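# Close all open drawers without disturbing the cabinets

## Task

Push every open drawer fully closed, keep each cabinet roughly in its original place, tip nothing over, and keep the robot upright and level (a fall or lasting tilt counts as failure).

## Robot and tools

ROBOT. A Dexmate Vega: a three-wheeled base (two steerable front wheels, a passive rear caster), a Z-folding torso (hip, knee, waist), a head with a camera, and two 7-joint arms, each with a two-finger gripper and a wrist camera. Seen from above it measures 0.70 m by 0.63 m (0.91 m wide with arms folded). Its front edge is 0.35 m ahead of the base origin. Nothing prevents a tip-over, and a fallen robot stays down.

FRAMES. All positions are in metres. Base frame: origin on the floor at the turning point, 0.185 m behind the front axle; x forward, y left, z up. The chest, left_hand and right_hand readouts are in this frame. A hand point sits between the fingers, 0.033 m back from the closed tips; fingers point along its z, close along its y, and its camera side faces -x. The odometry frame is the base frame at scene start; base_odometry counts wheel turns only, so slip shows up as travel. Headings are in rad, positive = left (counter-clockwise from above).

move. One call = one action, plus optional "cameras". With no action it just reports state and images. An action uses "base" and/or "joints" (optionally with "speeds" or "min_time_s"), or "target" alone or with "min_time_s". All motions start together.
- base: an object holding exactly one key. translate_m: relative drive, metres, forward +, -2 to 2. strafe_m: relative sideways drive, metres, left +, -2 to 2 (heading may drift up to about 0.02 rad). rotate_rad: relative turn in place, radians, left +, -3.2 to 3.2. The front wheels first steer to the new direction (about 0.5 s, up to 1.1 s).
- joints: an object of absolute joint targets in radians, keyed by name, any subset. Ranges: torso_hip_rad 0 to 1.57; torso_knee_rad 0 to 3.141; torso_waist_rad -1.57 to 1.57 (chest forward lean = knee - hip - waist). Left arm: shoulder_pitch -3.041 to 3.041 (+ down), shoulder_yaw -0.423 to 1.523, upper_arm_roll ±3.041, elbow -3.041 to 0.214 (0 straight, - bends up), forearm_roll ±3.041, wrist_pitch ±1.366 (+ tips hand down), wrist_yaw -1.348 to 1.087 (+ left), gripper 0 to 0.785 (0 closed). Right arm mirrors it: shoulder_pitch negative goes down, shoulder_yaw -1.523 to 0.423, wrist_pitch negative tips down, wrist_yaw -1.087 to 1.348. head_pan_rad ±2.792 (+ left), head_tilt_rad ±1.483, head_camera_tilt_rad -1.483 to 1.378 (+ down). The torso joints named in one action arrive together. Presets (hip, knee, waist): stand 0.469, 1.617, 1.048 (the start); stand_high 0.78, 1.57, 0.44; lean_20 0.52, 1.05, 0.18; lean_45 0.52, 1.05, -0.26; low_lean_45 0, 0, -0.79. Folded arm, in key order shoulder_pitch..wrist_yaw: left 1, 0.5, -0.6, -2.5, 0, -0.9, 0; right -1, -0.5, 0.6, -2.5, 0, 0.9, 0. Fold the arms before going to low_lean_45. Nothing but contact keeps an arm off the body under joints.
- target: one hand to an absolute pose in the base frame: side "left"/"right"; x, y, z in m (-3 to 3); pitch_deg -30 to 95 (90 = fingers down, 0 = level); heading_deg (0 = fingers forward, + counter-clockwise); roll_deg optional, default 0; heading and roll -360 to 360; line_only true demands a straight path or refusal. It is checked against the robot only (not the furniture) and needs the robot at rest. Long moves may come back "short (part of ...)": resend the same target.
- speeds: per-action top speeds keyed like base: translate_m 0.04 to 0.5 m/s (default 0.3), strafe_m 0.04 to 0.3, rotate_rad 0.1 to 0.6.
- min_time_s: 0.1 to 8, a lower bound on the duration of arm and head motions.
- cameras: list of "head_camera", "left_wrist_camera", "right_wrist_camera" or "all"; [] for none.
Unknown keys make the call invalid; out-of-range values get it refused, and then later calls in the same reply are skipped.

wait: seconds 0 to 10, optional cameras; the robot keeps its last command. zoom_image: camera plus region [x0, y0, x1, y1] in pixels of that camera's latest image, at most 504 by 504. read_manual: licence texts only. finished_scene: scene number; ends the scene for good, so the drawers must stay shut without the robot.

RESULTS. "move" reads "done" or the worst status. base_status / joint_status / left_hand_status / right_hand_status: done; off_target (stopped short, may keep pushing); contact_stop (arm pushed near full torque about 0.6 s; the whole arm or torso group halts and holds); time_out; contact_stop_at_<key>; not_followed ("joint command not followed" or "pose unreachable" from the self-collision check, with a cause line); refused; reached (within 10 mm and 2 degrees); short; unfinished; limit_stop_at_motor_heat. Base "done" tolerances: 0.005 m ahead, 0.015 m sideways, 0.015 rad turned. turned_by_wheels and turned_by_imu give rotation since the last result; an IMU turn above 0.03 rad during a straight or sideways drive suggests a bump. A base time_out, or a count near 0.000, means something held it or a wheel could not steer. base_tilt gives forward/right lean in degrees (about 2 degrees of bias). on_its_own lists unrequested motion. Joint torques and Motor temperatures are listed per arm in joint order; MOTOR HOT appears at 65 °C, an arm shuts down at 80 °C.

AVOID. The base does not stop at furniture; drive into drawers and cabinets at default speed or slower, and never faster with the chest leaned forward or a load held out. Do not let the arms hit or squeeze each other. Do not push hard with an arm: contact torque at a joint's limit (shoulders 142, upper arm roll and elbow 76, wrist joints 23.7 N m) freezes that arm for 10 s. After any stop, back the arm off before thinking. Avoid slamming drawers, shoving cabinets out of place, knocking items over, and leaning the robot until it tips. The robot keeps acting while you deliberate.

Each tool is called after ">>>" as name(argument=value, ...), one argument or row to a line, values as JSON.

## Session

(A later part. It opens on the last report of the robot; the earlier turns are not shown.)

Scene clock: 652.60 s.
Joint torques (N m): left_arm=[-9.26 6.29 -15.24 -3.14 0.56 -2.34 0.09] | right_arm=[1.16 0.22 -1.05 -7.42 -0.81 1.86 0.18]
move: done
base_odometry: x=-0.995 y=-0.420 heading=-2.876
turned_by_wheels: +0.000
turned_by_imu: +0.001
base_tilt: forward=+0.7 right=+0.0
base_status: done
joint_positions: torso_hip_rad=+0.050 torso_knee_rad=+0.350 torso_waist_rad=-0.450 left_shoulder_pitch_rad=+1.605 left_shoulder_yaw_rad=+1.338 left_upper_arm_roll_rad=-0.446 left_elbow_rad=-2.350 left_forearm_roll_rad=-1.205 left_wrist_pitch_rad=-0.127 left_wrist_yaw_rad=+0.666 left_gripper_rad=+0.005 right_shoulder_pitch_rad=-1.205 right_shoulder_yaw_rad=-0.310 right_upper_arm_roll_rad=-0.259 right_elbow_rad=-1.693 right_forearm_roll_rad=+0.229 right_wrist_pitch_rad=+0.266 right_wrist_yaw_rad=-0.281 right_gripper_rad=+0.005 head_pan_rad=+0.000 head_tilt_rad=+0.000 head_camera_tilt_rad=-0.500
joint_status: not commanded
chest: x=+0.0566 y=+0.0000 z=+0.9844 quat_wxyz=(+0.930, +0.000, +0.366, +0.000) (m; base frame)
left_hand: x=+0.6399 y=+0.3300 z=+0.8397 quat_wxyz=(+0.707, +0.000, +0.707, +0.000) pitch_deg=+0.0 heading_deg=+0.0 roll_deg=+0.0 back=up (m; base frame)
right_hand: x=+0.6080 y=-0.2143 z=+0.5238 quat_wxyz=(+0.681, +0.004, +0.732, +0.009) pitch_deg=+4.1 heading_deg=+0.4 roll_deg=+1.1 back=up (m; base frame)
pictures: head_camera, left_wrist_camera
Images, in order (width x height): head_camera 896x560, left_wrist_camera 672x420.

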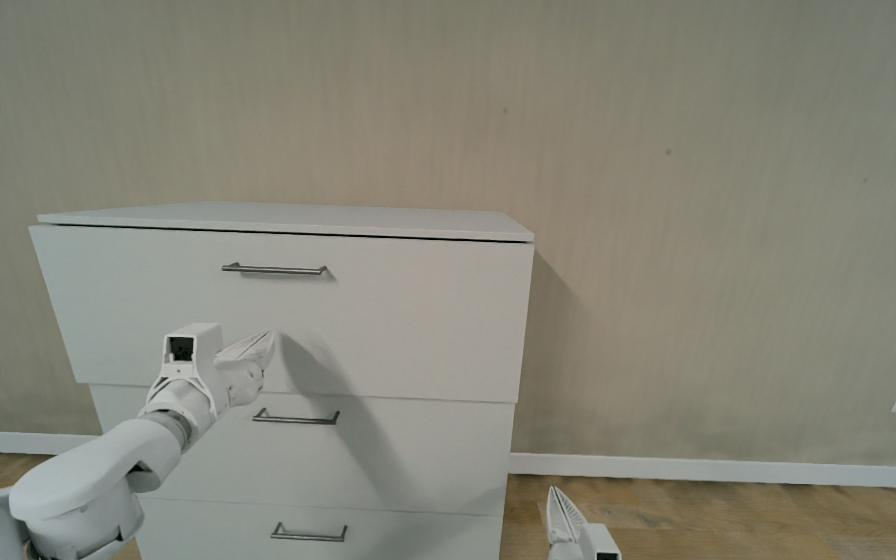

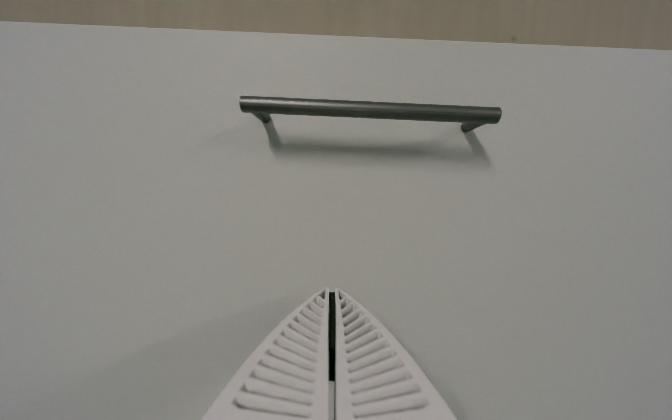

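>>> move(
  base={"translate_m": 0.05},
  speeds={"translate_m": 0.1},
  cameras=["head_camera"],
)

>>> move(
  base={"translate_m": 0.02},
  speeds={"translate_m": 0.06},
  cameras=["head_camera", "right_wrist_camera"],
)

Scene clock: 659.10 s.
Joint torques (N m): left_arm=[-12.2 4.88 -18.85 4.86 0.7 -2.33 -0.07] | right_arm=[1.76 0.86 -1 -8.21 -0.73 2.24 0.18]
move: done
base_odometry: x=-1.043 y=-0.433 heading=-2.875
turned_by_wheels: +0.000
turned_by_imu: +0.002
base_tilt: forward=+0.7 right=-0.1
base_status: done
joint_positions: torso_hip_rad=+0.050 torso_knee_rad=+0.350 torso_waist_rad=-0.450 left_shoulder_pitch_rad=+1.605 left_shoulder_yaw_rad=+1.338 left_upper_arm_roll_rad=-0.446 left_elbow_rad=-2.351 left_forearm_roll_rad=-1.205 left_wrist_pitch_rad=-0.126 left_wrist_yaw_rad=+0.666 left_gripper_rad=+0.005 right_shoulder_pitch_rad=-1.205 right_shoulder_yaw_rad=-0.310 right_upper_arm_roll_rad=-0.259 right_elbow_rad=-1.693 right_forearm_roll_rad=+0.229 right_wrist_pitch_rad=+0.266 right_wrist_yaw_rad=-0.281 right_gripper_rad=+0.005 head_pan_rad=+0.000 head_tilt_rad=+0.000 head_camera_tilt_rad=-0.500
joint_status: not commanded
chest: x=+0.0563 y=+0.0000 z=+0.9844 quat_wxyz=(+0.931, +0.000, +0.366, +0.000) (m; base frame)
left_hand: x=+0.6396 y=+0.3296 z=+0.8399 quat_wxyz=(+0.707, +0.000, +0.707, +0.000) pitch_deg=+0.0 heading_deg=+0.0 roll_deg=+0.0 back=up (m; base frame)
right_hand: x=+0.6080 y=-0.2143 z=+0.5241 quat_wxyz=(+0.681, +0.004, +0.732, +0.009) pitch_deg=+4.1 heading_deg=+0.4 roll_deg=+1.1 back=up (m; base frame)
pictures: head_camera
Images, in order (width x height): head_camera 896x560.

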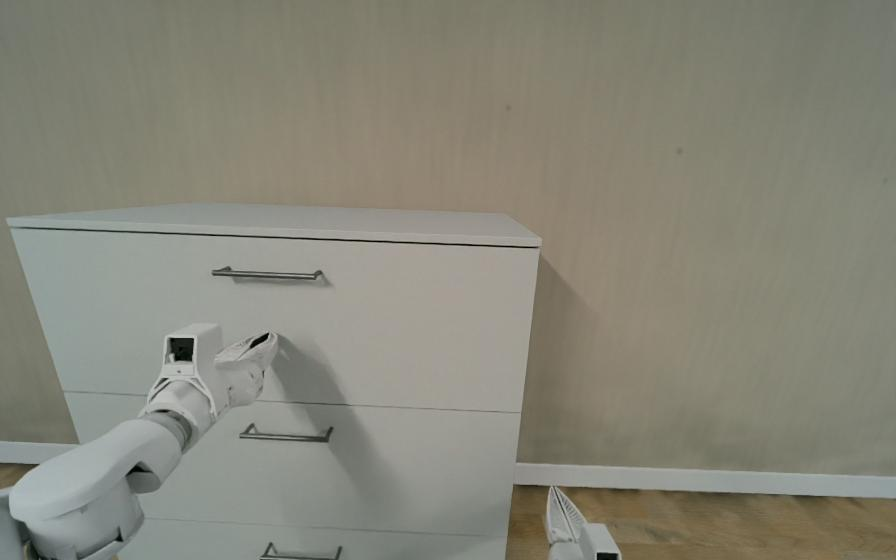

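Scene clock: 660.10 s.
Joint torques (N m): left_arm=[-11.76 7.28 -18.96 3.33 0.99 -1.6 -1.49] | right_arm=[0.29 -0.54 -1.01 -6.77 -0.78 2.14 0.02]
move: done
base_odometry: x=-1.062 y=-0.438 heading=-2.875
turned_by_wheels: +0.001
turned_by_imu: +0.001
base_tilt: forward=+0.6 right=-0.1
base_status: done
joint_positions: torso_hip_rad=+0.050 torso_knee_rad=+0.350 torso_waist_rad=-0.450 left_shoulder_pitch_rad=+1.605 left_shoulder_yaw_rad=+1.337 left_upper_arm_roll_rad=-0.446 left_elbow_rad=-2.351 left_forearm_roll_rad=-1.205 left_wrist_pitch_rad=-0.126 left_wrist_yaw_rad=+0.667 left_gripper_rad=+0.005 right_shoulder_pitch_rad=-1.205 right_shoulder_yaw_rad=-0.310 right_upper_arm_roll_rad=-0.259 right_elbow_rad=-1.693 right_forearm_roll_rad=+0.229 right_wrist_pitch_rad=+0.266 right_wrist_yaw_rad=-0.281 right_gripper_rad=+0.005 head_pan_rad=+0.000 head_tilt_rad=+0.000 head_camera_tilt_rad=-0.500
joint_status: not commanded
chest: x=+0.0562 y=+0.0000 z=+0.9844 quat_wxyz=(+0.931, +0.000, +0.366, +0.000) (m; base frame)
left_hand: x=+0.6395 y=+0.3298 z=+0.8399 quat_wxyz=(+0.707, +0.000, +0.707, +0.000) pitch_deg=+0.0 heading_deg=+0.0 roll_deg=+0.0 back=up (m; base frame)
right_hand: x=+0.6079 y=-0.2143 z=+0.5242 quat_wxyz=(+0.681, +0.004, +0.732, +0.009) pitch_deg=+4.1 heading_deg=+0.4 roll_deg=+1.1 back=up (m; base frame)
pictures: head_camera, right_wrist_camera
Images, in order (width x height): head_camera 896x560, right_wrist_camera 672x420.

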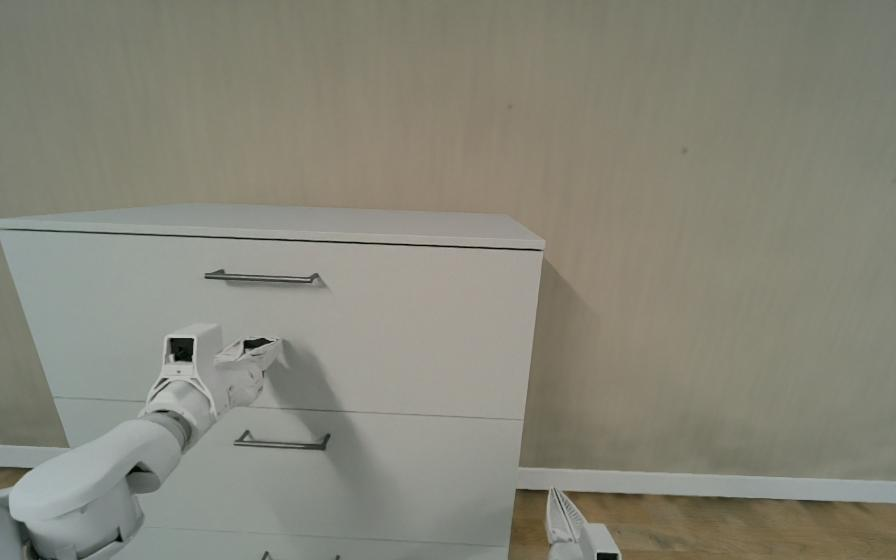

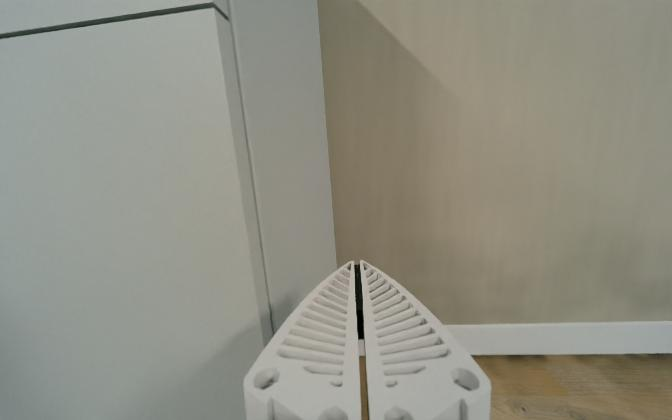

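>>> move(
  base={"translate_m": -0.6},
  cameras=["head_camera"],
)

>>> move(
  base={"rotate_rad": 3.0},
  cameras=["head_camera"],
)

>>> move(
  base={"rotate_rad": 3.183},
  cameras=["head_camera"],
)

>>> move(
  base={"rotate_rad": 0.1},
  cameras=["head_camera"],
)

Scene clock: 706.87 s.
Joint torques (N m): left_arm=[-7.44 7.65 -16.47 -3.61 0.05 -2.44 -0.77] | right_arm=[0.56 0.35 -0.91 -7.04 -0.83 1.39 0.15]
move: done
base_odometry: x=-0.484 y=-0.278 heading=-2.874
turned_by_wheels: +0.001
turned_by_imu: +0.001
base_tilt: forward=+0.6 right=-0.1
base_status: done
joint_positions: torso_hip_rad=+0.050 torso_knee_rad=+0.350 torso_waist_rad=-0.450 left_shoulder_pitch_rad=+1.605 left_shoulder_yaw_rad=+1.338 left_upper_arm_roll_rad=-0.446 left_elbow_rad=-2.350 left_forearm_roll_rad=-1.205 left_wrist_pitch_rad=-0.126 left_wrist_yaw_rad=+0.666 left_gripper_rad=+0.005 right_shoulder_pitch_rad=-1.205 right_shoulder_yaw_rad=-0.310 right_upper_arm_roll_rad=-0.259 right_elbow_rad=-1.693 right_forearm_roll_rad=+0.229 right_wrist_pitch_rad=+0.266 right_wrist_yaw_rad=-0.281 right_gripper_rad=+0.005 head_pan_rad=+0.000 head_tilt_rad=+0.000 head_camera_tilt_rad=-0.500
joint_status: not commanded
chest: x=+0.0566 y=+0.0000 z=+0.9844 quat_wxyz=(+0.930, +0.000, +0.366, +0.000) (m; base frame)
left_hand: x=+0.6399 y=+0.3300 z=+0.8397 quat_wxyz=(+0.707, +0.000, +0.707, +0.000) pitch_deg=+0.0 heading_deg=+0.0 roll_deg=+0.0 back=up (m; base frame)
right_hand: x=+0.6080 y=-0.2143 z=+0.5238 quat_wxyz=(+0.681, +0.004, +0.732, +0.009) pitch_deg=+4.1 heading_deg=+0.4 roll_deg=+1.1 back=up (m; base frame)
pictures: head_camera
Images, in order (width x height): head_camera 896x560.

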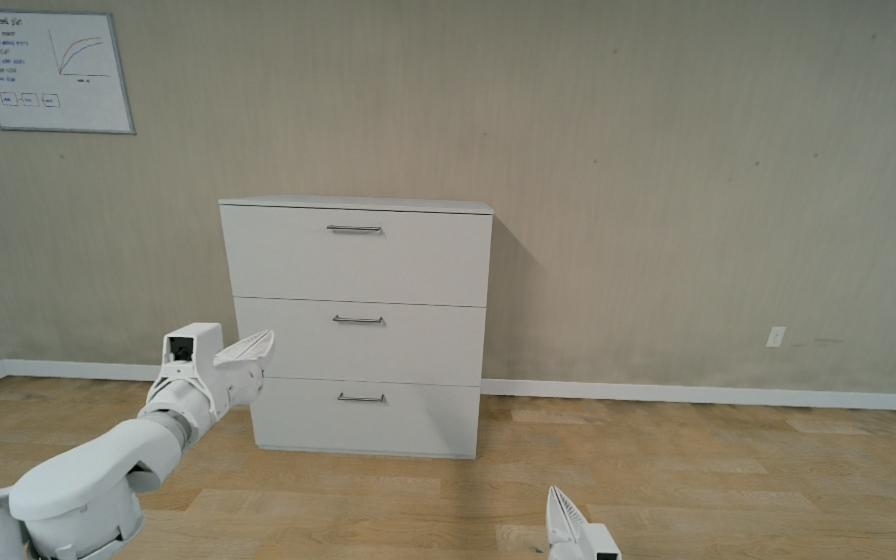

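Scene clock: 713.43 s.
Joint torques (N m): left_arm=[-8.51 7.02 -15.36 -4.25 0.13 -2.77 -0.52] | right_arm=[1.1 -0.46 -1.08 -7.76 -0.87 2.44 0.13]
move: done
base_odometry: x=-0.486 y=-0.277 heading=+0.130
turned_by_wheels: +3.004
turned_by_imu: +2.948
base_tilt: forward=+0.7 right=+0.0
base_status: done
joint_positions: torso_hip_rad=+0.050 torso_knee_rad=+0.350 torso_waist_rad=-0.450 left_shoulder_pitch_rad=+1.605 left_shoulder_yaw_rad=+1.338 left_upper_arm_roll_rad=-0.446 left_elbow_rad=-2.350 left_forearm_roll_rad=-1.205 left_wrist_pitch_rad=-0.126 left_wrist_yaw_rad=+0.666 left_gripper_rad=+0.005 right_shoulder_pitch_rad=-1.205 right_shoulder_yaw_rad=-0.310 right_upper_arm_roll_rad=-0.259 right_elbow_rad=-1.693 right_forearm_roll_rad=+0.229 right_wrist_pitch_rad=+0.266 right_wrist_yaw_rad=-0.281 right_gripper_rad=+0.005 head_pan_rad=+0.000 head_tilt_rad=+0.000 head_camera_tilt_rad=-0.500
joint_status: not commanded
chest: x=+0.0566 y=+0.0000 z=+0.9844 quat_wxyz=(+0.930, +0.000, +0.366, +0.000) (m; base frame)
left_hand: x=+0.6399 y=+0.3300 z=+0.8397 quat_wxyz=(+0.707, +0.000, +0.707, +0.000) pitch_deg=+0.0 heading_deg=+0.0 roll_deg=+0.0 back=up (m; base frame)
right_hand: x=+0.6080 y=-0.2143 z=+0.5238 quat_wxyz=(+0.681, +0.004, +0.732, +0.009) pitch_deg=+4.1 heading_deg=+0.4 roll_deg=+1.1 back=up (m; base frame)
pictures: head_camera
Images, in order (width x height): head_camera 896x560.

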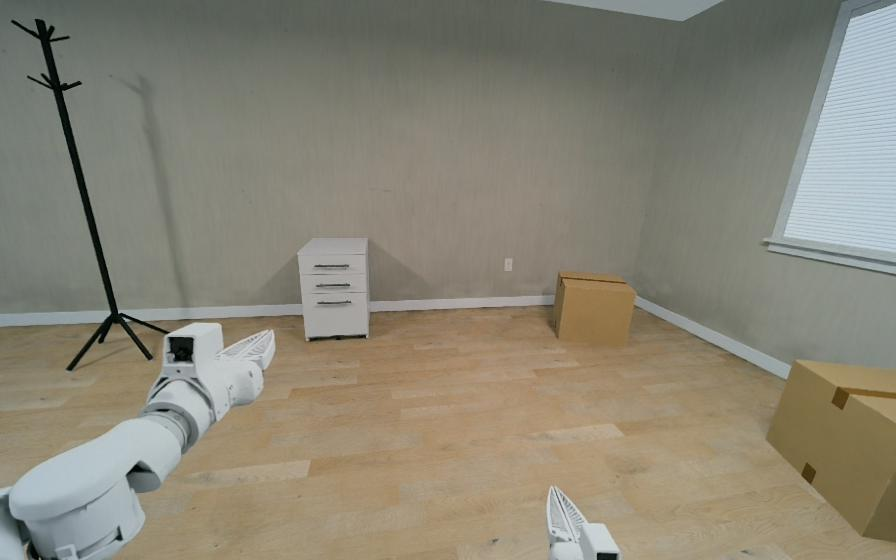

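Scene clock: 720.03 s.
Joint torques (N m): left_arm=[-9.77 6.79 -17.61 -3.56 0.76 -1.78 -0.41] | right_arm=[1.06 -0.18 -1.1 -7.58 -0.74 2.1 0.01]
move: done
base_odometry: x=-0.484 y=-0.278 heading=-2.966
turned_by_wheels: +3.187
turned_by_imu: +3.126
base_tilt: forward=+0.7 right=-0.1
base_status: done
joint_positions: torso_hip_rad=+0.050 torso_knee_rad=+0.350 torso_waist_rad=-0.450 left_shoulder_pitch_rad=+1.605 left_shoulder_yaw_rad=+1.338 left_upper_arm_roll_rad=-0.446 left_elbow_rad=-2.350 left_forearm_roll_rad=-1.205 left_wrist_pitch_rad=-0.126 left_wrist_yaw_rad=+0.666 left_gripper_rad=+0.005 right_shoulder_pitch_rad=-1.205 right_shoulder_yaw_rad=-0.310 right_upper_arm_roll_rad=-0.259 right_elbow_rad=-1.693 right_forearm_roll_rad=+0.229 right_wrist_pitch_rad=+0.266 right_wrist_yaw_rad=-0.281 right_gripper_rad=+0.005 head_pan_rad=+0.000 head_tilt_rad=+0.000 head_camera_tilt_rad=-0.500
joint_status: not commanded
chest: x=+0.0566 y=+0.0000 z=+0.9844 quat_wxyz=(+0.930, +0.000, +0.366, +0.000) (m; base frame)
left_hand: x=+0.6399 y=+0.3300 z=+0.8397 quat_wxyz=(+0.707, +0.000, +0.707, +0.000) pitch_deg=+0.0 heading_deg=+0.0 roll_deg=+0.0 back=up (m; base frame)
right_hand: x=+0.6080 y=-0.2143 z=+0.5238 quat_wxyz=(+0.681, +0.004, +0.732, +0.009) pitch_deg=+4.1 heading_deg=+0.4 roll_deg=+1.1 back=up (m; base frame)
pictures: head_camera
Images, in order (width x height): head_camera 896x560.

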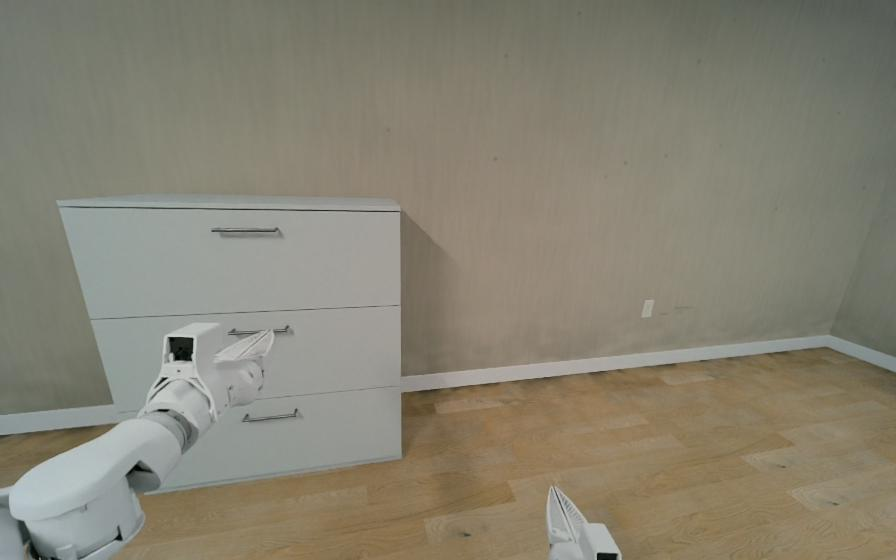

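Scene clock: 721.13 s.
Joint torques (N m): left_arm=[-7.69 6.87 -16.95 -4.32 0.9 -1.23 0.01] | right_arm=[0.7 0.21 -1.2 -7.75 -0.83 1.6 0.2]
move: done
base_odometry: x=-0.484 y=-0.278 heading=-2.866
turned_by_wheels: +0.100
turned_by_imu: +0.098
base_tilt: forward=+0.7 right=-0.1
base_status: done
joint_positions: torso_hip_rad=+0.050 torso_knee_rad=+0.350 torso_waist_rad=-0.450 left_shoulder_pitch_rad=+1.605 left_shoulder_yaw_rad=+1.338 left_upper_arm_roll_rad=-0.446 left_elbow_rad=-2.350 left_forearm_roll_rad=-1.205 left_wrist_pitch_rad=-0.126 left_wrist_yaw_rad=+0.666 left_gripper_rad=+0.005 right_shoulder_pitch_rad=-1.205 right_shoulder_yaw_rad=-0.310 right_upper_arm_roll_rad=-0.259 right_elbow_rad=-1.693 right_forearm_roll_rad=+0.229 right_wrist_pitch_rad=+0.266 right_wrist_yaw_rad=-0.281 right_gripper_rad=+0.005 head_pan_rad=+0.000 head_tilt_rad=+0.000 head_camera_tilt_rad=-0.500
joint_status: not commanded
chest: x=+0.0566 y=+0.0000 z=+0.9844 quat_wxyz=(+0.930, +0.000, +0.366, +0.000) (m; base frame)
left_hand: x=+0.6399 y=+0.3300 z=+0.8397 quat_wxyz=(+0.707, +0.000, +0.707, +0.000) pitch_deg=+0.0 heading_deg=+0.0 roll_deg=+0.0 back=up (m; base frame)
right_hand: x=+0.6080 y=-0.2143 z=+0.5238 quat_wxyz=(+0.681, +0.004, +0.732, +0.009) pitch_deg=+4.1 heading_deg=+0.4 roll_deg=+1.1 back=up (m; base frame)
pictures: head_camera
Images, in order (width x height): head_camera 896x560.

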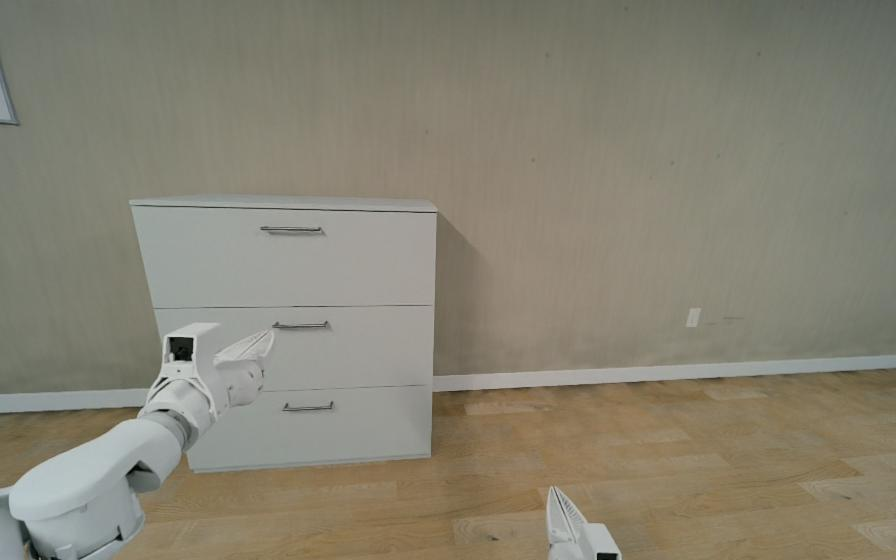

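>>> move(
  target={"side": "left", "x": 0.66, "y": 0.2, "z": 0.45, "pitch_deg": 20, "heading_deg": 0},
)

>>> move(
  target={"side": "left", "x": 0.7, "y": 0.2, "z": 0.6, "pitch_deg": 0, "heading_deg": 0},
)

>>> move(
  target={"side": "left", "x": 0.78, "y": 0.2, "z": 0.7, "pitch_deg": 0, "heading_deg": 0},
)

>>> move(
  target={"side": "left", "x": 0.85, "y": 0.2, "z": 0.82, "pitch_deg": 0, "heading_deg": 0},
)

>>> move(
  target={"side": "left", "x": 0.88, "y": 0.2, "z": 0.95, "pitch_deg": 0, "heading_deg": 0},
  cameras=["head_camera"],
)

Scene clock: 752.33 s.
Joint torques (N m): left_arm=[-9.91 -0.3 -3.67 -8.58 0.9 -1.76 -0.85] | right_arm=[1.32 0.04 -1.11 -7.84 -0.72 1.81 0.05]
move: done
base_odometry: x=-0.484 y=-0.278 heading=-2.866
turned_by_wheels: +0.000
turned_by_imu: +0.002
base_tilt: forward=+0.6 right=+0.0
base_status: not commanded
joint_positions: torso_hip_rad=+0.050 torso_knee_rad=+0.350 torso_waist_rad=-0.450 left_shoulder_pitch_rad=+0.776 left_shoulder_yaw_rad=+0.692 left_upper_arm_roll_rad=+0.780 left_elbow_rad=-1.643 left_forearm_roll_rad=-0.763 left_wrist_pitch_rad=-0.091 left_wrist_yaw_rad=+0.631 left_gripper_rad=+0.005 right_shoulder_pitch_rad=-1.205 right_shoulder_yaw_rad=-0.310 right_upper_arm_roll_rad=-0.259 right_elbow_rad=-1.693 right_forearm_roll_rad=+0.229 right_wrist_pitch_rad=+0.266 right_wrist_yaw_rad=-0.281 right_gripper_rad=+0.005 head_pan_rad=+0.000 head_tilt_rad=+0.000 head_camera_tilt_rad=-0.500
joint_status: not commanded
chest: x=+0.0566 y=+0.0000 z=+0.9844 quat_wxyz=(+0.930, +0.000, +0.366, +0.000) (m; base frame)
left_hand: x=+0.6599 y=+0.2014 z=+0.4515 quat_wxyz=(+0.574, +0.000, +0.819, +0.000) pitch_deg=+19.9 heading_deg=+0.1 roll_deg=+0.0 back=up (m; base frame)
left_hand_status: reached (straight line, planned for 5.1 s): 2 mm and 0.1 deg off.
right_hand: x=+0.6080 y=-0.2143 z=+0.5238 quat_wxyz=(+0.681, +0.004, +0.732, +0.009) pitch_deg=+4.1 heading_deg=+0.4 roll_deg=+1.1 back=up (m; base frame)
pictures: none

Scene clock: 754.73 s.
Joint torques (N m): left_arm=[-14.58 -0.1 -10.99 -10.78 1.27 -1.91 0.45] | right_arm=[1.25 -0.26 -0.94 -7.88 -0.81 1.96 0.14]
move: done
base_odometry: x=-0.484 y=-0.278 heading=-2.866
turned_by_wheels: +0.000
turned_by_imu: +0.000
base_tilt: forward=+0.7 right=-0.1
base_status: not commanded
joint_positions: torso_hip_rad=+0.050 torso_knee_rad=+0.350 torso_waist_rad=-0.450 left_shoulder_pitch_rad=+0.745 left_shoulder_yaw_rad=+0.700 left_upper_arm_roll_rad=+0.749 left_elbow_rad=-1.687 left_forearm_roll_rad=-0.584 left_wrist_pitch_rad=-0.287 left_wrist_yaw_rad=+0.666 left_gripper_rad=+0.005 right_shoulder_pitch_rad=-1.205 right_shoulder_yaw_rad=-0.310 right_upper_arm_roll_rad=-0.259 right_elbow_rad=-1.693 right_forearm_roll_rad=+0.229 right_wrist_pitch_rad=+0.266 right_wrist_yaw_rad=-0.281 right_gripper_rad=+0.005 head_pan_rad=+0.000 head_tilt_rad=+0.000 head_camera_tilt_rad=-0.500
joint_status: not commanded
chest: x=+0.0566 y=+0.0000 z=+0.9844 quat_wxyz=(+0.930, +0.000, +0.366, +0.000) (m; base frame)
left_hand: x=+0.6992 y=+0.2001 z=+0.5952 quat_wxyz=(+0.703, +0.000, +0.711, +0.000) pitch_deg=+0.6 heading_deg=+0.0 roll_deg=+0.0 back=up (m; base frame)
left_hand_status: reached (straight line, planned for 1.0 s): 5 mm and 0.6 deg off.
right_hand: x=+0.6080 y=-0.2143 z=+0.5238 quat_wxyz=(+0.681, +0.004, +0.732, +0.009) pitch_deg=+4.1 heading_deg=+0.4 roll_deg=+1.1 back=up (m; base frame)
pictures: none

Scene clock: 757.43 s.
Joint torques (N m): left_arm=[-18.12 2.28 -14.37 -10.23 0.13 -1.67 -0.53] | right_arm=[1.67 0.26 -1.18 -7.6 -0.77 2.42 0.11]
move: done
base_odometry: x=-0.484 y=-0.278 heading=-2.866
turned_by_wheels: +0.000
turned_by_imu: +0.000
base_tilt: forward=+0.7 right=+0.0
base_status: not commanded
joint_positions: torso_hip_rad=+0.050 torso_knee_rad=+0.350 torso_waist_rad=-0.450 left_shoulder_pitch_rad=+0.539 left_shoulder_yaw_rad=+0.707 left_upper_arm_roll_rad=+0.681 left_elbow_rad=-1.780 left_forearm_roll_rad=-0.721 left_wrist_pitch_rad=-0.020 left_wrist_yaw_rad=+0.648 left_gripper_rad=+0.005 right_shoulder_pitch_rad=-1.205 right_shoulder_yaw_rad=-0.310 right_upper_arm_roll_rad=-0.259 right_elbow_rad=-1.693 right_forearm_roll_rad=+0.229 right_wrist_pitch_rad=+0.266 right_wrist_yaw_rad=-0.281 right_gripper_rad=+0.005 head_pan_rad=+0.000 head_tilt_rad=+0.000 head_camera_tilt_rad=-0.500
joint_status: not commanded
chest: x=+0.0566 y=+0.0000 z=+0.9844 quat_wxyz=(+0.930, +0.000, +0.366, +0.000) (m; base frame)
left_hand: x=+0.7784 y=+0.2001 z=+0.6972 quat_wxyz=(+0.707, +0.000, +0.707, +0.000) pitch_deg=+0.1 heading_deg=+0.0 roll_deg=+0.0 back=up (m; base frame)
left_hand_status: reached (straight line, planned for 1.2 s): 3 mm and 0.1 deg off.
right_hand: x=+0.6080 y=-0.2143 z=+0.5238 quat_wxyz=(+0.681, +0.004, +0.732, +0.009) pitch_deg=+4.1 heading_deg=+0.4 roll_deg=+1.1 back=up (m; base frame)
pictures: none

Scene clock: 760.20 s.
Joint torques (N m): left_arm=[-16.74 -1.56 -15.48 -7.54 0.34 -1.19 -0.2] | right_arm=[0.39 -0.17 -0.85 -8.28 -0.74 1.85 0.17]
move: done
base_odometry: x=-0.484 y=-0.278 heading=-2.866
turned_by_wheels: +0.000
turned_by_imu: +0.000
base_tilt: forward=+0.7 right=-0.1
base_status: not commanded
joint_positions: torso_hip_rad=+0.050 torso_knee_rad=+0.350 torso_waist_rad=-0.450 left_shoulder_pitch_rad=+0.267 left_shoulder_yaw_rad=+0.665 left_upper_arm_roll_rad=+0.621 left_elbow_rad=-1.776 left_forearm_roll_rad=-0.861 left_wrist_pitch_rad=+0.260 left_wrist_yaw_rad=+0.636 left_gripper_rad=+0.005 right_shoulder_pitch_rad=-1.205 right_shoulder_yaw_rad=-0.310 right_upper_arm_roll_rad=-0.259 right_elbow_rad=-1.693 right_forearm_roll_rad=+0.229 right_wrist_pitch_rad=+0.266 right_wrist_yaw_rad=-0.281 right_gripper_rad=+0.005 head_pan_rad=+0.000 head_tilt_rad=+0.000 head_camera_tilt_rad=-0.500
joint_status: not commanded
chest: x=+0.0566 y=+0.0000 z=+0.9844 quat_wxyz=(+0.930, +0.000, +0.366, +0.000) (m; base frame)
left_hand: x=+0.8488 y=+0.2001 z=+0.8169 quat_wxyz=(+0.707, +0.000, +0.707, +0.000) pitch_deg=+0.0 heading_deg=+0.0 roll_deg=+0.0 back=up (m; base frame)
left_hand_status: reached (straight line, planned for 1.3 s): 3 mm and 0.0 deg off.
right_hand: x=+0.6080 y=-0.2143 z=+0.5238 quat_wxyz=(+0.681, +0.004, +0.732, +0.009) pitch_deg=+4.1 heading_deg=+0.4 roll_deg=+1.1 back=up (m; base frame)
pictures: none

Scene clock: 762.93 s.
Joint torques (N m): left_arm=[-23.27 0.19 -17.45 -7.92 -0.64 -1.87 -0.09] | right_arm=[1.81 -0.49 -1.19 -7.28 -0.74 2.07 0.04]
move: done
base_odometry: x=-0.484 y=-0.278 heading=-2.866
turned_by_wheels: +0.000
turned_by_imu: +0.000
base_tilt: forward=+0.7 right=+0.0
base_status: not commanded
joint_positions: torso_hip_rad=+0.050 torso_knee_rad=+0.350 torso_waist_rad=-0.450 left_shoulder_pitch_rad=+0.001 left_shoulder_yaw_rad=+0.622 left_upper_arm_roll_rad=+0.561 left_elbow_rad=-1.761 left_forearm_roll_rad=-0.998 left_wrist_pitch_rad=+0.530 left_wrist_yaw_rad=+0.668 left_gripper_rad=+0.005 right_shoulder_pitch_rad=-1.205 right_shoulder_yaw_rad=-0.310 right_upper_arm_roll_rad=-0.259 right_elbow_rad=-1.693 right_forearm_roll_rad=+0.229 right_wrist_pitch_rad=+0.266 right_wrist_yaw_rad=-0.281 right_gripper_rad=+0.005 head_pan_rad=+0.000 head_tilt_rad=+0.000 head_camera_tilt_rad=-0.500
joint_status: not commanded
chest: x=+0.0566 y=+0.0000 z=+0.9844 quat_wxyz=(+0.930, +0.000, +0.366, +0.000) (m; base frame)
left_hand: x=+0.8796 y=+0.2000 z=+0.9467 quat_wxyz=(+0.707, +0.000, +0.707, +0.000) pitch_deg=+0.0 heading_deg=+0.0 roll_deg=+0.0 back=up (m; base frame)
left_hand_status: reached (straight line, planned for 1.2 s): 3 mm and 0.0 deg off.
right_hand: x=+0.6080 y=-0.2143 z=+0.5238 quat_wxyz=(+0.681, +0.004, +0.732, +0.009) pitch_deg=+4.1 heading_deg=+0.4 roll_deg=+1.1 back=up (m; base frame)
pictures: head_camera
Images, in order (width x height): head_camera 896x560.

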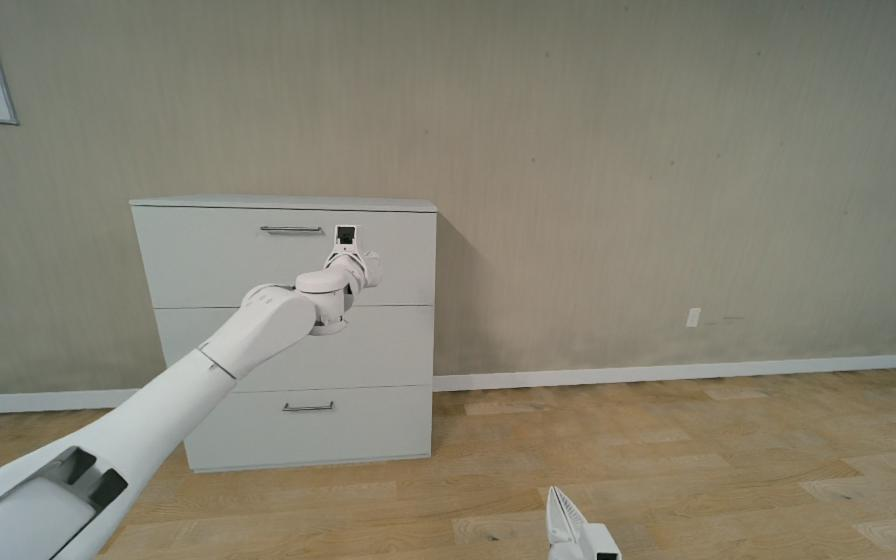

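>>> move(
  target={"side": "left", "x": 0.68, "y": 0.2, "z": 0.5, "pitch_deg": 12, "heading_deg": 0},
)

>>> move(
  target={"side": "left", "x": 0.66, "y": 0.2, "z": 0.4, "pitch_deg": 30, "heading_deg": 0},
)

>>> move(
  target={"side": "left", "x": 0.65, "y": 0.2, "z": 0.3, "pitch_deg": 42, "heading_deg": 0},
)

>>> move(
  target={"side": "left", "x": 0.64, "y": 0.2, "z": 0.22, "pitch_deg": 55, "heading_deg": 0},
)

>>> move(
  target={"side": "left", "x": 0.63, "y": 0.2, "z": 0.16, "pitch_deg": 60, "heading_deg": 0},
  cameras=["head_camera"],
)

Scene clock: 776.63 s.
Joint torques (N m): left_arm=[-4.87 4.3 -2.4 -9.12 0.93 -2.85 -0.26] | right_arm=[1.82 -0.03 -0.98 -7.65 -0.72 1.9 0.19]
move: done
base_odometry: x=-0.484 y=-0.278 heading=-2.866
turned_by_wheels: +0.000
turned_by_imu: +0.001
base_tilt: forward=+0.6 right=-0.1
base_status: not commanded
joint_positions: torso_hip_rad=+0.050 torso_knee_rad=+0.350 torso_waist_rad=-0.450 left_shoulder_pitch_rad=+0.775 left_shoulder_yaw_rad=+0.659 left_upper_arm_roll_rad=+0.743 left_elbow_rad=-1.623 left_forearm_roll_rad=-0.664 left_wrist_pitch_rad=-0.177 left_wrist_yaw_rad=+0.614 left_gripper_rad=+0.005 right_shoulder_pitch_rad=-1.205 right_shoulder_yaw_rad=-0.310 right_upper_arm_roll_rad=-0.259 right_elbow_rad=-1.693 right_forearm_roll_rad=+0.229 right_wrist_pitch_rad=+0.266 right_wrist_yaw_rad=-0.281 right_gripper_rad=+0.005 head_pan_rad=+0.000 head_tilt_rad=+0.000 head_camera_tilt_rad=-0.500
joint_status: not commanded
chest: x=+0.0566 y=+0.0000 z=+0.9844 quat_wxyz=(+0.930, +0.000, +0.366, +0.000) (m; base frame)
left_hand: x=+0.6829 y=+0.2005 z=+0.5025 quat_wxyz=(+0.630, +0.000, +0.777, +0.001) pitch_deg=+11.9 heading_deg=+0.1 roll_deg=+0.0 back=up (m; base frame)
left_hand_status: reached (checked arc [a long move; over the whole arc the hand travels 0.51 m to end 0.49 m from its start, up to 0.05 m off the straight line; left_shoulder_pitch_rad turns most, 0.78 rad; on the way or at its end the hand turns up to 12 deg from its attitude at the start], planned for 2.8 s): 4 mm and 0.1 deg off.
right_hand: x=+0.6080 y=-0.2143 z=+0.5238 quat_wxyz=(+0.681, +0.004, +0.732, +0.009) pitch_deg=+4.1 heading_deg=+0.4 roll_deg=+1.1 back=up (m; base frame)
pictures: none

Scene clock: 779.37 s.
Joint torques (N m): left_arm=[-12.35 0.87 -5.39 -10.03 0.8 -1.29 -0.49] | right_arm=[1.41 0.09 -1.14 -7.37 -0.8 2.76 0.14]
move: done
base_odometry: x=-0.484 y=-0.278 heading=-2.866
turned_by_wheels: +0.000
turned_by_imu: +0.000
base_tilt: forward=+0.6 right=-0.1
base_status: not commanded
joint_positions: torso_hip_rad=+0.050 torso_knee_rad=+0.350 torso_waist_rad=-0.450 left_shoulder_pitch_rad=+0.728 left_shoulder_yaw_rad=+0.645 left_upper_arm_roll_rad=+0.748 left_elbow_rad=-1.594 left_forearm_roll_rad=-0.855 left_wrist_pitch_rad=+0.100 left_wrist_yaw_rad=+0.595 left_gripper_rad=+0.005 right_shoulder_pitch_rad=-1.205 right_shoulder_yaw_rad=-0.310 right_upper_arm_roll_rad=-0.259 right_elbow_rad=-1.693 right_forearm_roll_rad=+0.229 right_wrist_pitch_rad=+0.266 right_wrist_yaw_rad=-0.281 right_gripper_rad=+0.005 head_pan_rad=+0.000 head_tilt_rad=+0.000 head_camera_tilt_rad=-0.500
joint_status: not commanded
chest: x=+0.0566 y=+0.0000 z=+0.9844 quat_wxyz=(+0.930, +0.000, +0.366, +0.000) (m; base frame)
left_hand: x=+0.6606 y=+0.2003 z=+0.4018 quat_wxyz=(+0.503, +0.000, +0.865, +0.000) pitch_deg=+29.7 heading_deg=+0.0 roll_deg=+0.0 back=up (m; base frame)
left_hand_status: reached (straight line, planned for 1.2 s): 2 mm and 0.3 deg off.
right_hand: x=+0.6080 y=-0.2143 z=+0.5238 quat_wxyz=(+0.681, +0.004, +0.732, +0.009) pitch_deg=+4.1 heading_deg=+0.4 roll_deg=+1.1 back=up (m; base frame)
pictures: none

Scene clock: 782.23 s.
Joint torques (N m): left_arm=[-14.02 -2.37 -5.88 -7.99 0.46 -1.27 -0.38] | right_arm=[1.79 -0.29 -0.88 -7.84 -0.78 2.01 0.22]
move: done
base_odometry: x=-0.484 y=-0.278 heading=-2.866
turned_by_wheels: +0.000
turned_by_imu: +0.000
base_tilt: forward=+0.6 right=+0.0
base_status: not commanded
joint_positions: torso_hip_rad=+0.050 torso_knee_rad=+0.350 torso_waist_rad=-0.450 left_shoulder_pitch_rad=+0.609 left_shoulder_yaw_rad=+0.510 left_upper_arm_roll_rad=+0.795 left_elbow_rad=-1.278 left_forearm_roll_rad=-0.917 left_wrist_pitch_rad=+0.199 left_wrist_yaw_rad=+0.484 left_gripper_rad=+0.005 right_shoulder_pitch_rad=-1.205 right_shoulder_yaw_rad=-0.310 right_upper_arm_roll_rad=-0.259 right_elbow_rad=-1.693 right_forearm_roll_rad=+0.229 right_wrist_pitch_rad=+0.266 right_wrist_yaw_rad=-0.281 right_gripper_rad=+0.005 head_pan_rad=+0.000 head_tilt_rad=+0.000 head_camera_tilt_rad=-0.500
joint_status: not commanded
chest: x=+0.0566 y=+0.0000 z=+0.9844 quat_wxyz=(+0.930, +0.000, +0.366, +0.000) (m; base frame)
left_hand: x=+0.6501 y=+0.2002 z=+0.3014 quat_wxyz=(+0.408, +0.000, +0.913, +0.000) pitch_deg=+41.8 heading_deg=+0.0 roll_deg=+0.0 back=up (m; base frame)
left_hand_status: reached (straight line, planned for 1.3 s): 1 mm and 0.2 deg off.
right_hand: x=+0.6080 y=-0.2143 z=+0.5238 quat_wxyz=(+0.681, +0.004, +0.732, +0.009) pitch_deg=+4.1 heading_deg=+0.4 roll_deg=+1.1 back=up (m; base frame)
pictures: none

Scene clock: 785.73 s.
Joint torques (N m): left_arm=[-20.41 -3.65 -0.14 -8.15 -0.23 -1.69 -0.56] | right_arm=[1.3 -0.38 -1.05 -7.17 -0.67 2.55 0.19]
move: done
base_odometry: x=-0.484 y=-0.278 heading=-2.866
turned_by_wheels: +0.000
turned_by_imu: +0.001
base_tilt: forward=+0.7 right=+0.0
base_status: not commanded
joint_positions: torso_hip_rad=+0.050 torso_knee_rad=+0.350 torso_waist_rad=-0.450 left_shoulder_pitch_rad=+0.398 left_shoulder_yaw_rad=+0.303 left_upper_arm_roll_rad=+0.850 left_elbow_rad=-0.775 left_forearm_roll_rad=-0.946 left_wrist_pitch_rad=+0.299 left_wrist_yaw_rad=+0.307 left_gripper_rad=+0.005 right_shoulder_pitch_rad=-1.205 right_shoulder_yaw_rad=-0.310 right_upper_arm_roll_rad=-0.259 right_elbow_rad=-1.693 right_forearm_roll_rad=+0.229 right_wrist_pitch_rad=+0.266 right_wrist_yaw_rad=-0.281 right_gripper_rad=+0.005 head_pan_rad=+0.000 head_tilt_rad=+0.000 head_camera_tilt_rad=-0.500
joint_status: not commanded
chest: x=+0.0566 y=+0.0000 z=+0.9844 quat_wxyz=(+0.930, +0.000, +0.366, +0.000) (m; base frame)
left_hand: x=+0.6400 y=+0.2002 z=+0.2205 quat_wxyz=(+0.302, +0.000, +0.953, +0.000) pitch_deg=+54.9 heading_deg=+0.0 roll_deg=+0.0 back=up (m; base frame)
left_hand_status: reached (straight line, planned for 1.9 s): 0 mm and 0.1 deg off.
right_hand: x=+0.6080 y=-0.2143 z=+0.5238 quat_wxyz=(+0.681, +0.004, +0.732, +0.009) pitch_deg=+4.1 heading_deg=+0.4 roll_deg=+1.1 back=up (m; base frame)
pictures: none

Scene clock: 786.03 s.
Joint torques (N m): left_arm=[-14.79 -1.87 -2.52 -6.76 -0.04 -1.59 -0.43] | right_arm=[1.57 1.13 -1.01 -7.03 -0.78 2.13 0.07]
move: refused
base_odometry: x=-0.484 y=-0.278 heading=-2.866
turned_by_wheels: +0.000
turned_by_imu: +0.000
base_tilt: forward=+0.6 right=+0.0
base_status: not commanded
joint_positions: torso_hip_rad=+0.050 torso_knee_rad=+0.350 torso_waist_rad=-0.450 left_shoulder_pitch_rad=+0.397 left_shoulder_yaw_rad=+0.301 left_upper_arm_roll_rad=+0.850 left_elbow_rad=-0.772 left_forearm_roll_rad=-0.946 left_wrist_pitch_rad=+0.299 left_wrist_yaw_rad=+0.306 left_gripper_rad=+0.005 right_shoulder_pitch_rad=-1.205 right_shoulder_yaw_rad=-0.310 right_upper_arm_roll_rad=-0.259 right_elbow_rad=-1.693 right_forearm_roll_rad=+0.229 right_wrist_pitch_rad=+0.266 right_wrist_yaw_rad=-0.281 right_gripper_rad=+0.005 head_pan_rad=+0.000 head_tilt_rad=+0.000 head_camera_tilt_rad=-0.500
joint_status: not commanded
chest: x=+0.0566 y=+0.0000 z=+0.9844 quat_wxyz=(+0.930, +0.000, +0.366, +0.000) (m; base frame)
left_hand: x=+0.6399 y=+0.2002 z=+0.2202 quat_wxyz=(+0.301, +0.000, +0.954, +0.000) pitch_deg=+54.9 heading_deg=+0.0 roll_deg=+0.0 back=up (m; base frame)
left_hand_status: refused: no posture of the arm gets there (out of reach): the closest leaves the hand 3.0 cm and 1 deg from the pose. Nothing moved.
right_hand: x=+0.6080 y=-0.2143 z=+0.5238 quat_wxyz=(+0.681, +0.004, +0.732, +0.009) pitch_deg=+4.1 heading_deg=+0.4 roll_deg=+1.1 back=up (m; base frame)
pictures: head_camera
Images, in order (width x height): head_camera 896x560.

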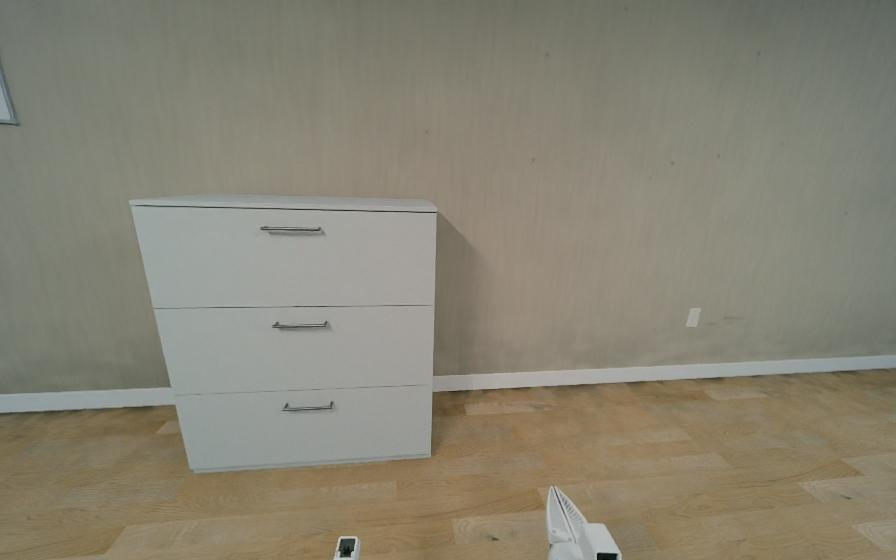

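>>> move(
  joints={"left_shoulder_pitch_rad": 0.775, "left_shoulder_yaw_rad": 0.659, "left_upper_arm_roll_rad": 0.743, "left_elbow_rad": -1.623, "left_forearm_roll_rad": -0.664, "left_wrist_pitch_rad": -0.177, "left_wrist_yaw_rad": 0.614, "right_shoulder_pitch_rad": -0.775, "right_shoulder_yaw_rad": -0.659, "right_upper_arm_roll_rad": -0.743, "right_elbow_rad": -1.623, "right_forearm_roll_rad": 0.664, "right_wrist_pitch_rad": 0.177, "right_wrist_yaw_rad": -0.614},
  cameras=["head_camera"],
)

>>> move(
  joints={"torso_hip_rad": 0.469, "torso_knee_rad": 1.617, "torso_waist_rad": 1.048, "head_camera_tilt_rad": 0.0},
  cameras=["head_camera"],
)

Scene clock: 814.63 s.
Joint torques (N m): left_arm=[-5.72 6.51 -10 -12.39 0.22 -1.78 -0.04] | right_arm=[14.95 -5.27 2.64 -5.8 -0.69 1.87 -0.05]
move: done
base_odometry: x=-0.484 y=-0.278 heading=-2.866
turned_by_wheels: +0.000
turned_by_imu: +0.001
base_tilt: forward=+0.6 right=+0.0
base_status: not commanded
joint_positions: torso_hip_rad=+0.050 torso_knee_rad=+0.350 torso_waist_rad=-0.450 left_shoulder_pitch_rad=+0.772 left_shoulder_yaw_rad=+0.656 left_upper_arm_roll_rad=+0.744 left_elbow_rad=-1.617 left_forearm_roll_rad=-0.666 left_wrist_pitch_rad=-0.173 left_wrist_yaw_rad=+0.612 left_gripper_rad=+0.005 right_shoulder_pitch_rad=-0.776 right_shoulder_yaw_rad=-0.658 right_upper_arm_roll_rad=-0.742 right_elbow_rad=-1.623 right_forearm_roll_rad=+0.663 right_wrist_pitch_rad=+0.177 right_wrist_yaw_rad=-0.614 right_gripper_rad=+0.005 head_pan_rad=+0.000 head_tilt_rad=+0.000 head_camera_tilt_rad=-0.500
joint_status: all done
chest: x=+0.0566 y=+0.0000 z=+0.9844 quat_wxyz=(+0.930, +0.000, +0.366, +0.000) (m; base frame)
left_hand: x=+0.6835 y=+0.2006 z=+0.4998 quat_wxyz=(+0.628, +0.000, +0.779, +0.001) pitch_deg=+12.2 heading_deg=+0.1 roll_deg=+0.1 back=up (m; base frame)
right_hand: x=+0.6829 y=-0.2007 z=+0.5025 quat_wxyz=(+0.630, +0.001, +0.777, +0.000) pitch_deg=+11.9 heading_deg=-0.1 roll_deg=+0.0 back=up (m; base frame)
pictures: head_camera
Images, in order (width x height): head_camera 896x560.

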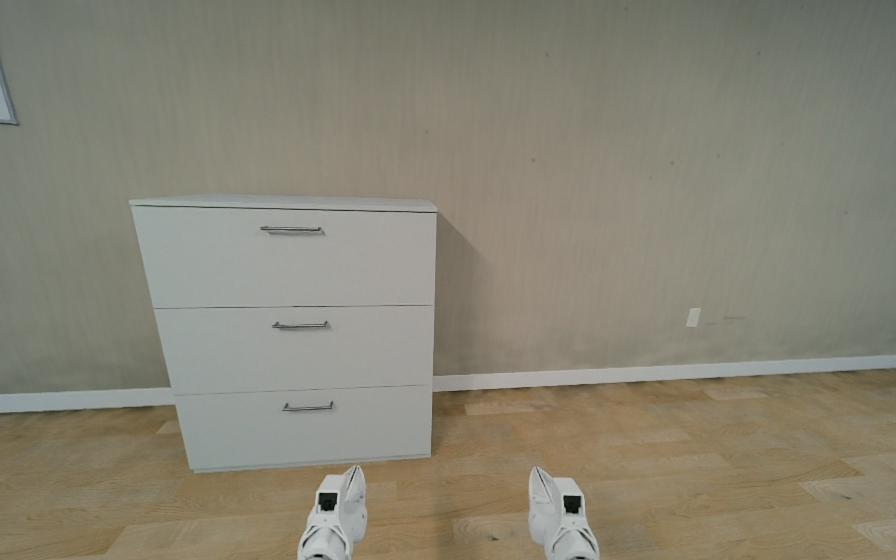

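Scene clock: 821.47 s.
Joint torques (N m): left_arm=[-14.1 2.34 -14.79 -8.74 0.54 -2.18 0.55] | right_arm=[21.4 -3.71 6.26 -5.27 -0.71 1.68 -0.16]
move: done
base_odometry: x=-0.484 y=-0.278 heading=-2.866
turned_by_wheels: +0.000
turned_by_imu: +0.001
base_tilt: forward=+0.7 right=+0.0
base_status: not commanded
joint_positions: torso_hip_rad=+0.469 torso_knee_rad=+1.617 torso_waist_rad=+1.048 left_shoulder_pitch_rad=+0.775 left_shoulder_yaw_rad=+0.659 left_upper_arm_roll_rad=+0.743 left_elbow_rad=-1.623 left_forearm_roll_rad=-0.664 left_wrist_pitch_rad=-0.177 left_wrist_yaw_rad=+0.614 left_gripper_rad=+0.005 right_shoulder_pitch_rad=-0.775 right_shoulder_yaw_rad=-0.659 right_upper_arm_roll_rad=-0.743 right_elbow_rad=-1.623 right_forearm_roll_rad=+0.664 right_wrist_pitch_rad=+0.177 right_wrist_yaw_rad=-0.614 right_gripper_rad=+0.005 head_pan_rad=+0.000 head_tilt_rad=+0.000 head_camera_tilt_rad=+0.000
joint_status: all done
chest: x=-0.0109 y=+0.0000 z=+1.4154 quat_wxyz=(+0.999, +0.000, +0.050, +0.000) (m; base frame)
left_hand: x=+0.7794 y=+0.2006 z=+1.4105 quat_wxyz=(+0.845, -0.001, +0.535, +0.000) pitch_deg=-25.3 heading_deg=+0.1 roll_deg=-0.1 back=up (m; base frame)
right_hand: x=+0.7793 y=-0.2008 z=+1.4106 quat_wxyz=(+0.845, +0.001, +0.535, +0.000) pitch_deg=-25.3 heading_deg=-0.1 roll_deg=+0.1 back=up (m; base frame)
pictures: head_camera
Images, in order (width x height): head_camera 896x560.

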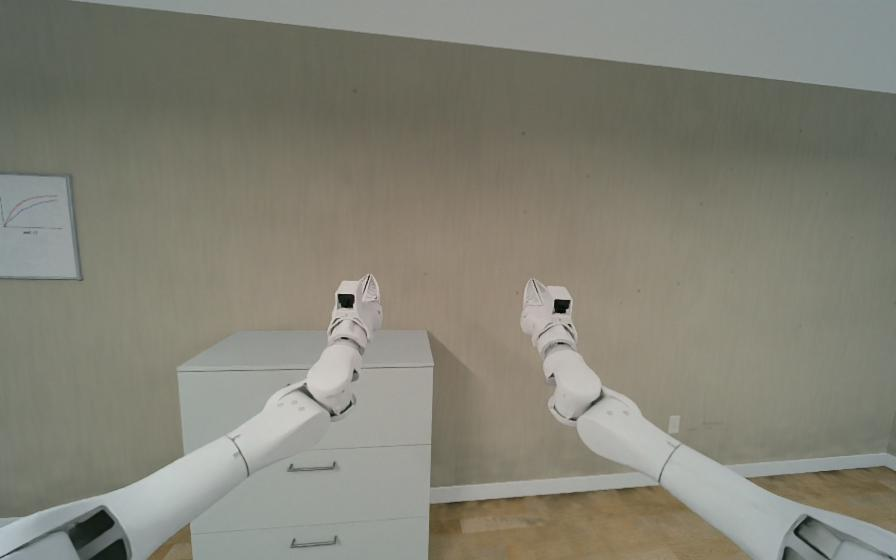

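>>> zoom_image(
  camera="head_camera",
  region=[320, 250, 580, 320],
)

Scaled by 1.938 from the camera's 896x560 image, which has a finer 960x600 frame.

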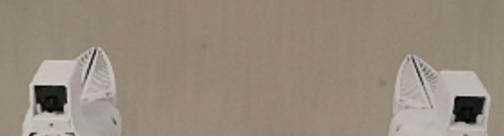

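>>> move(
  joints={"left_shoulder_pitch_rad": 2.21, "left_shoulder_yaw_rad": 0.0, "left_upper_arm_roll_rad": 0.0, "left_elbow_rad": -1.1, "left_forearm_roll_rad": 0.0, "left_wrist_pitch_rad": -0.5, "left_wrist_yaw_rad": 0.0, "right_shoulder_pitch_rad": -2.21, "right_shoulder_yaw_rad": 0.0, "right_upper_arm_roll_rad": 0.0, "right_elbow_rad": -1.1, "right_forearm_roll_rad": 0.0, "right_wrist_pitch_rad": 0.5, "right_wrist_yaw_rad": 0.0},
)

>>> move(
  base={"rotate_rad": 3.0},
  cameras=["head_camera"],
)

Scene clock: 842.37 s.
Joint torques (N m): left_arm=[8.04 -1.94 -2.55 -5.62 0.16 -2.16 -0.47] | right_arm=[-7.86 2.41 3.65 -0.44 -0.33 2.03 0.46]
move: done
base_odometry: x=-0.484 y=-0.278 heading=-2.866
turned_by_wheels: +0.000
turned_by_imu: +0.002
base_tilt: forward=+0.6 right=+0.0
base_status: not commanded
joint_positions: torso_hip_rad=+0.469 torso_knee_rad=+1.617 torso_waist_rad=+1.048 left_shoulder_pitch_rad=+2.204 left_shoulder_yaw_rad=+0.003 left_upper_arm_roll_rad=+0.004 left_elbow_rad=-1.102 left_forearm_roll_rad=-0.003 left_wrist_pitch_rad=-0.498 left_wrist_yaw_rad=+0.003 left_gripper_rad=+0.005 right_shoulder_pitch_rad=-2.204 right_shoulder_yaw_rad=-0.003 right_upper_arm_roll_rad=-0.004 right_elbow_rad=-1.103 right_forearm_roll_rad=+0.003 right_wrist_pitch_rad=+0.498 right_wrist_yaw_rad=-0.003 right_gripper_rad=+0.005 head_pan_rad=+0.000 head_tilt_rad=+0.000 head_camera_tilt_rad=+0.000
joint_status: all done
chest: x=-0.0110 y=+0.0000 z=+1.4155 quat_wxyz=(+0.999, +0.000, +0.050, +0.000) (m; base frame)
left_hand: x=+0.1733 y=+0.2297 z=+0.6252 quat_wxyz=(+0.420, +0.000, +0.907, +0.000) pitch_deg=+40.3 heading_deg=+0.1 roll_deg=+0.1 back=up (m; base frame)
right_hand: x=+0.1735 y=-0.2298 z=+0.6253 quat_wxyz=(+0.420, +0.000, +0.907, +0.000) pitch_deg=+40.3 heading_deg=+0.0 roll_deg=+0.0 back=up (m; base frame)
pictures: none

Scene clock: 848.67 s.
Joint torques (N m): left_arm=[9.7 -2.4 -3.89 -4.84 -0.08 -2.08 -0.22] | right_arm=[-9.03 1.79 3.28 -1.36 -0.35 1.16 0.26]
move: done
base_odometry: x=-0.486 y=-0.277 heading=+0.138
turned_by_wheels: +3.004
turned_by_imu: +2.946
base_tilt: forward=+0.6 right=+0.0
base_status: done
joint_positions: torso_hip_rad=+0.469 torso_knee_rad=+1.617 torso_waist_rad=+1.048 left_shoulder_pitch_rad=+2.210 left_shoulder_yaw_rad=+0.000 left_upper_arm_roll_rad=+0.000 left_elbow_rad=-1.100 left_forearm_roll_rad=+0.000 left_wrist_pitch_rad=-0.500 left_wrist_yaw_rad=+0.000 left_gripper_rad=+0.005 right_shoulder_pitch_rad=-2.210 right_shoulder_yaw_rad=+0.000 right_upper_arm_roll_rad=+0.000 right_elbow_rad=-1.100 right_forearm_roll_rad=+0.000 right_wrist_pitch_rad=+0.500 right_wrist_yaw_rad=+0.000 right_gripper_rad=+0.005 head_pan_rad=+0.000 head_tilt_rad=+0.000 head_camera_tilt_rad=+0.000
joint_status: not commanded
chest: x=-0.0110 y=+0.0000 z=+1.4155 quat_wxyz=(+0.999, +0.000, +0.050, +0.000) (m; base frame)
left_hand: x=+0.1677 y=+0.2292 z=+0.6237 quat_wxyz=(+0.417, +0.000, +0.909, +0.000) pitch_deg=+40.7 heading_deg=+0.0 roll_deg=+0.0 back=up (m; base frame)
right_hand: x=+0.1679 y=-0.2293 z=+0.6238 quat_wxyz=(+0.417, +0.000, +0.909, +0.000) pitch_deg=+40.7 heading_deg=+0.0 roll_deg=+0.0 back=up (m; base frame)
pictures: head_camera
Images, in order (width x height): head_camera 896x560.

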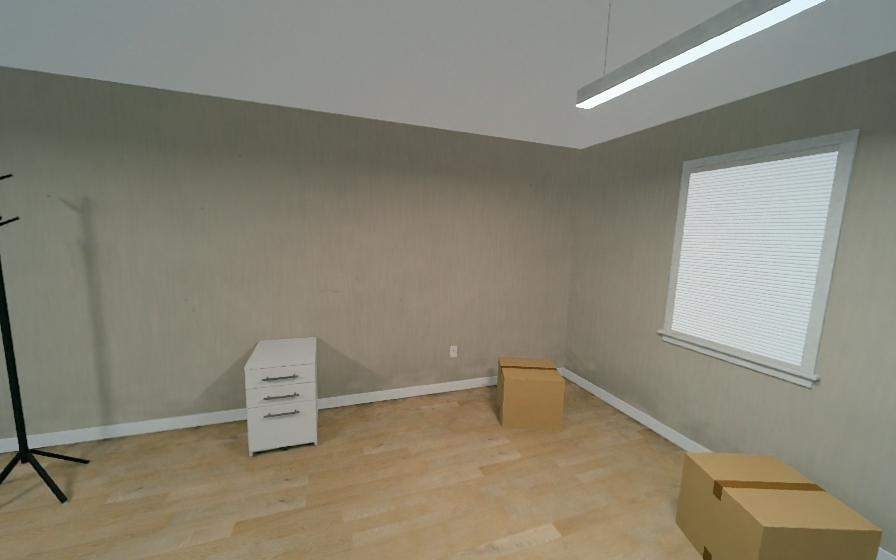

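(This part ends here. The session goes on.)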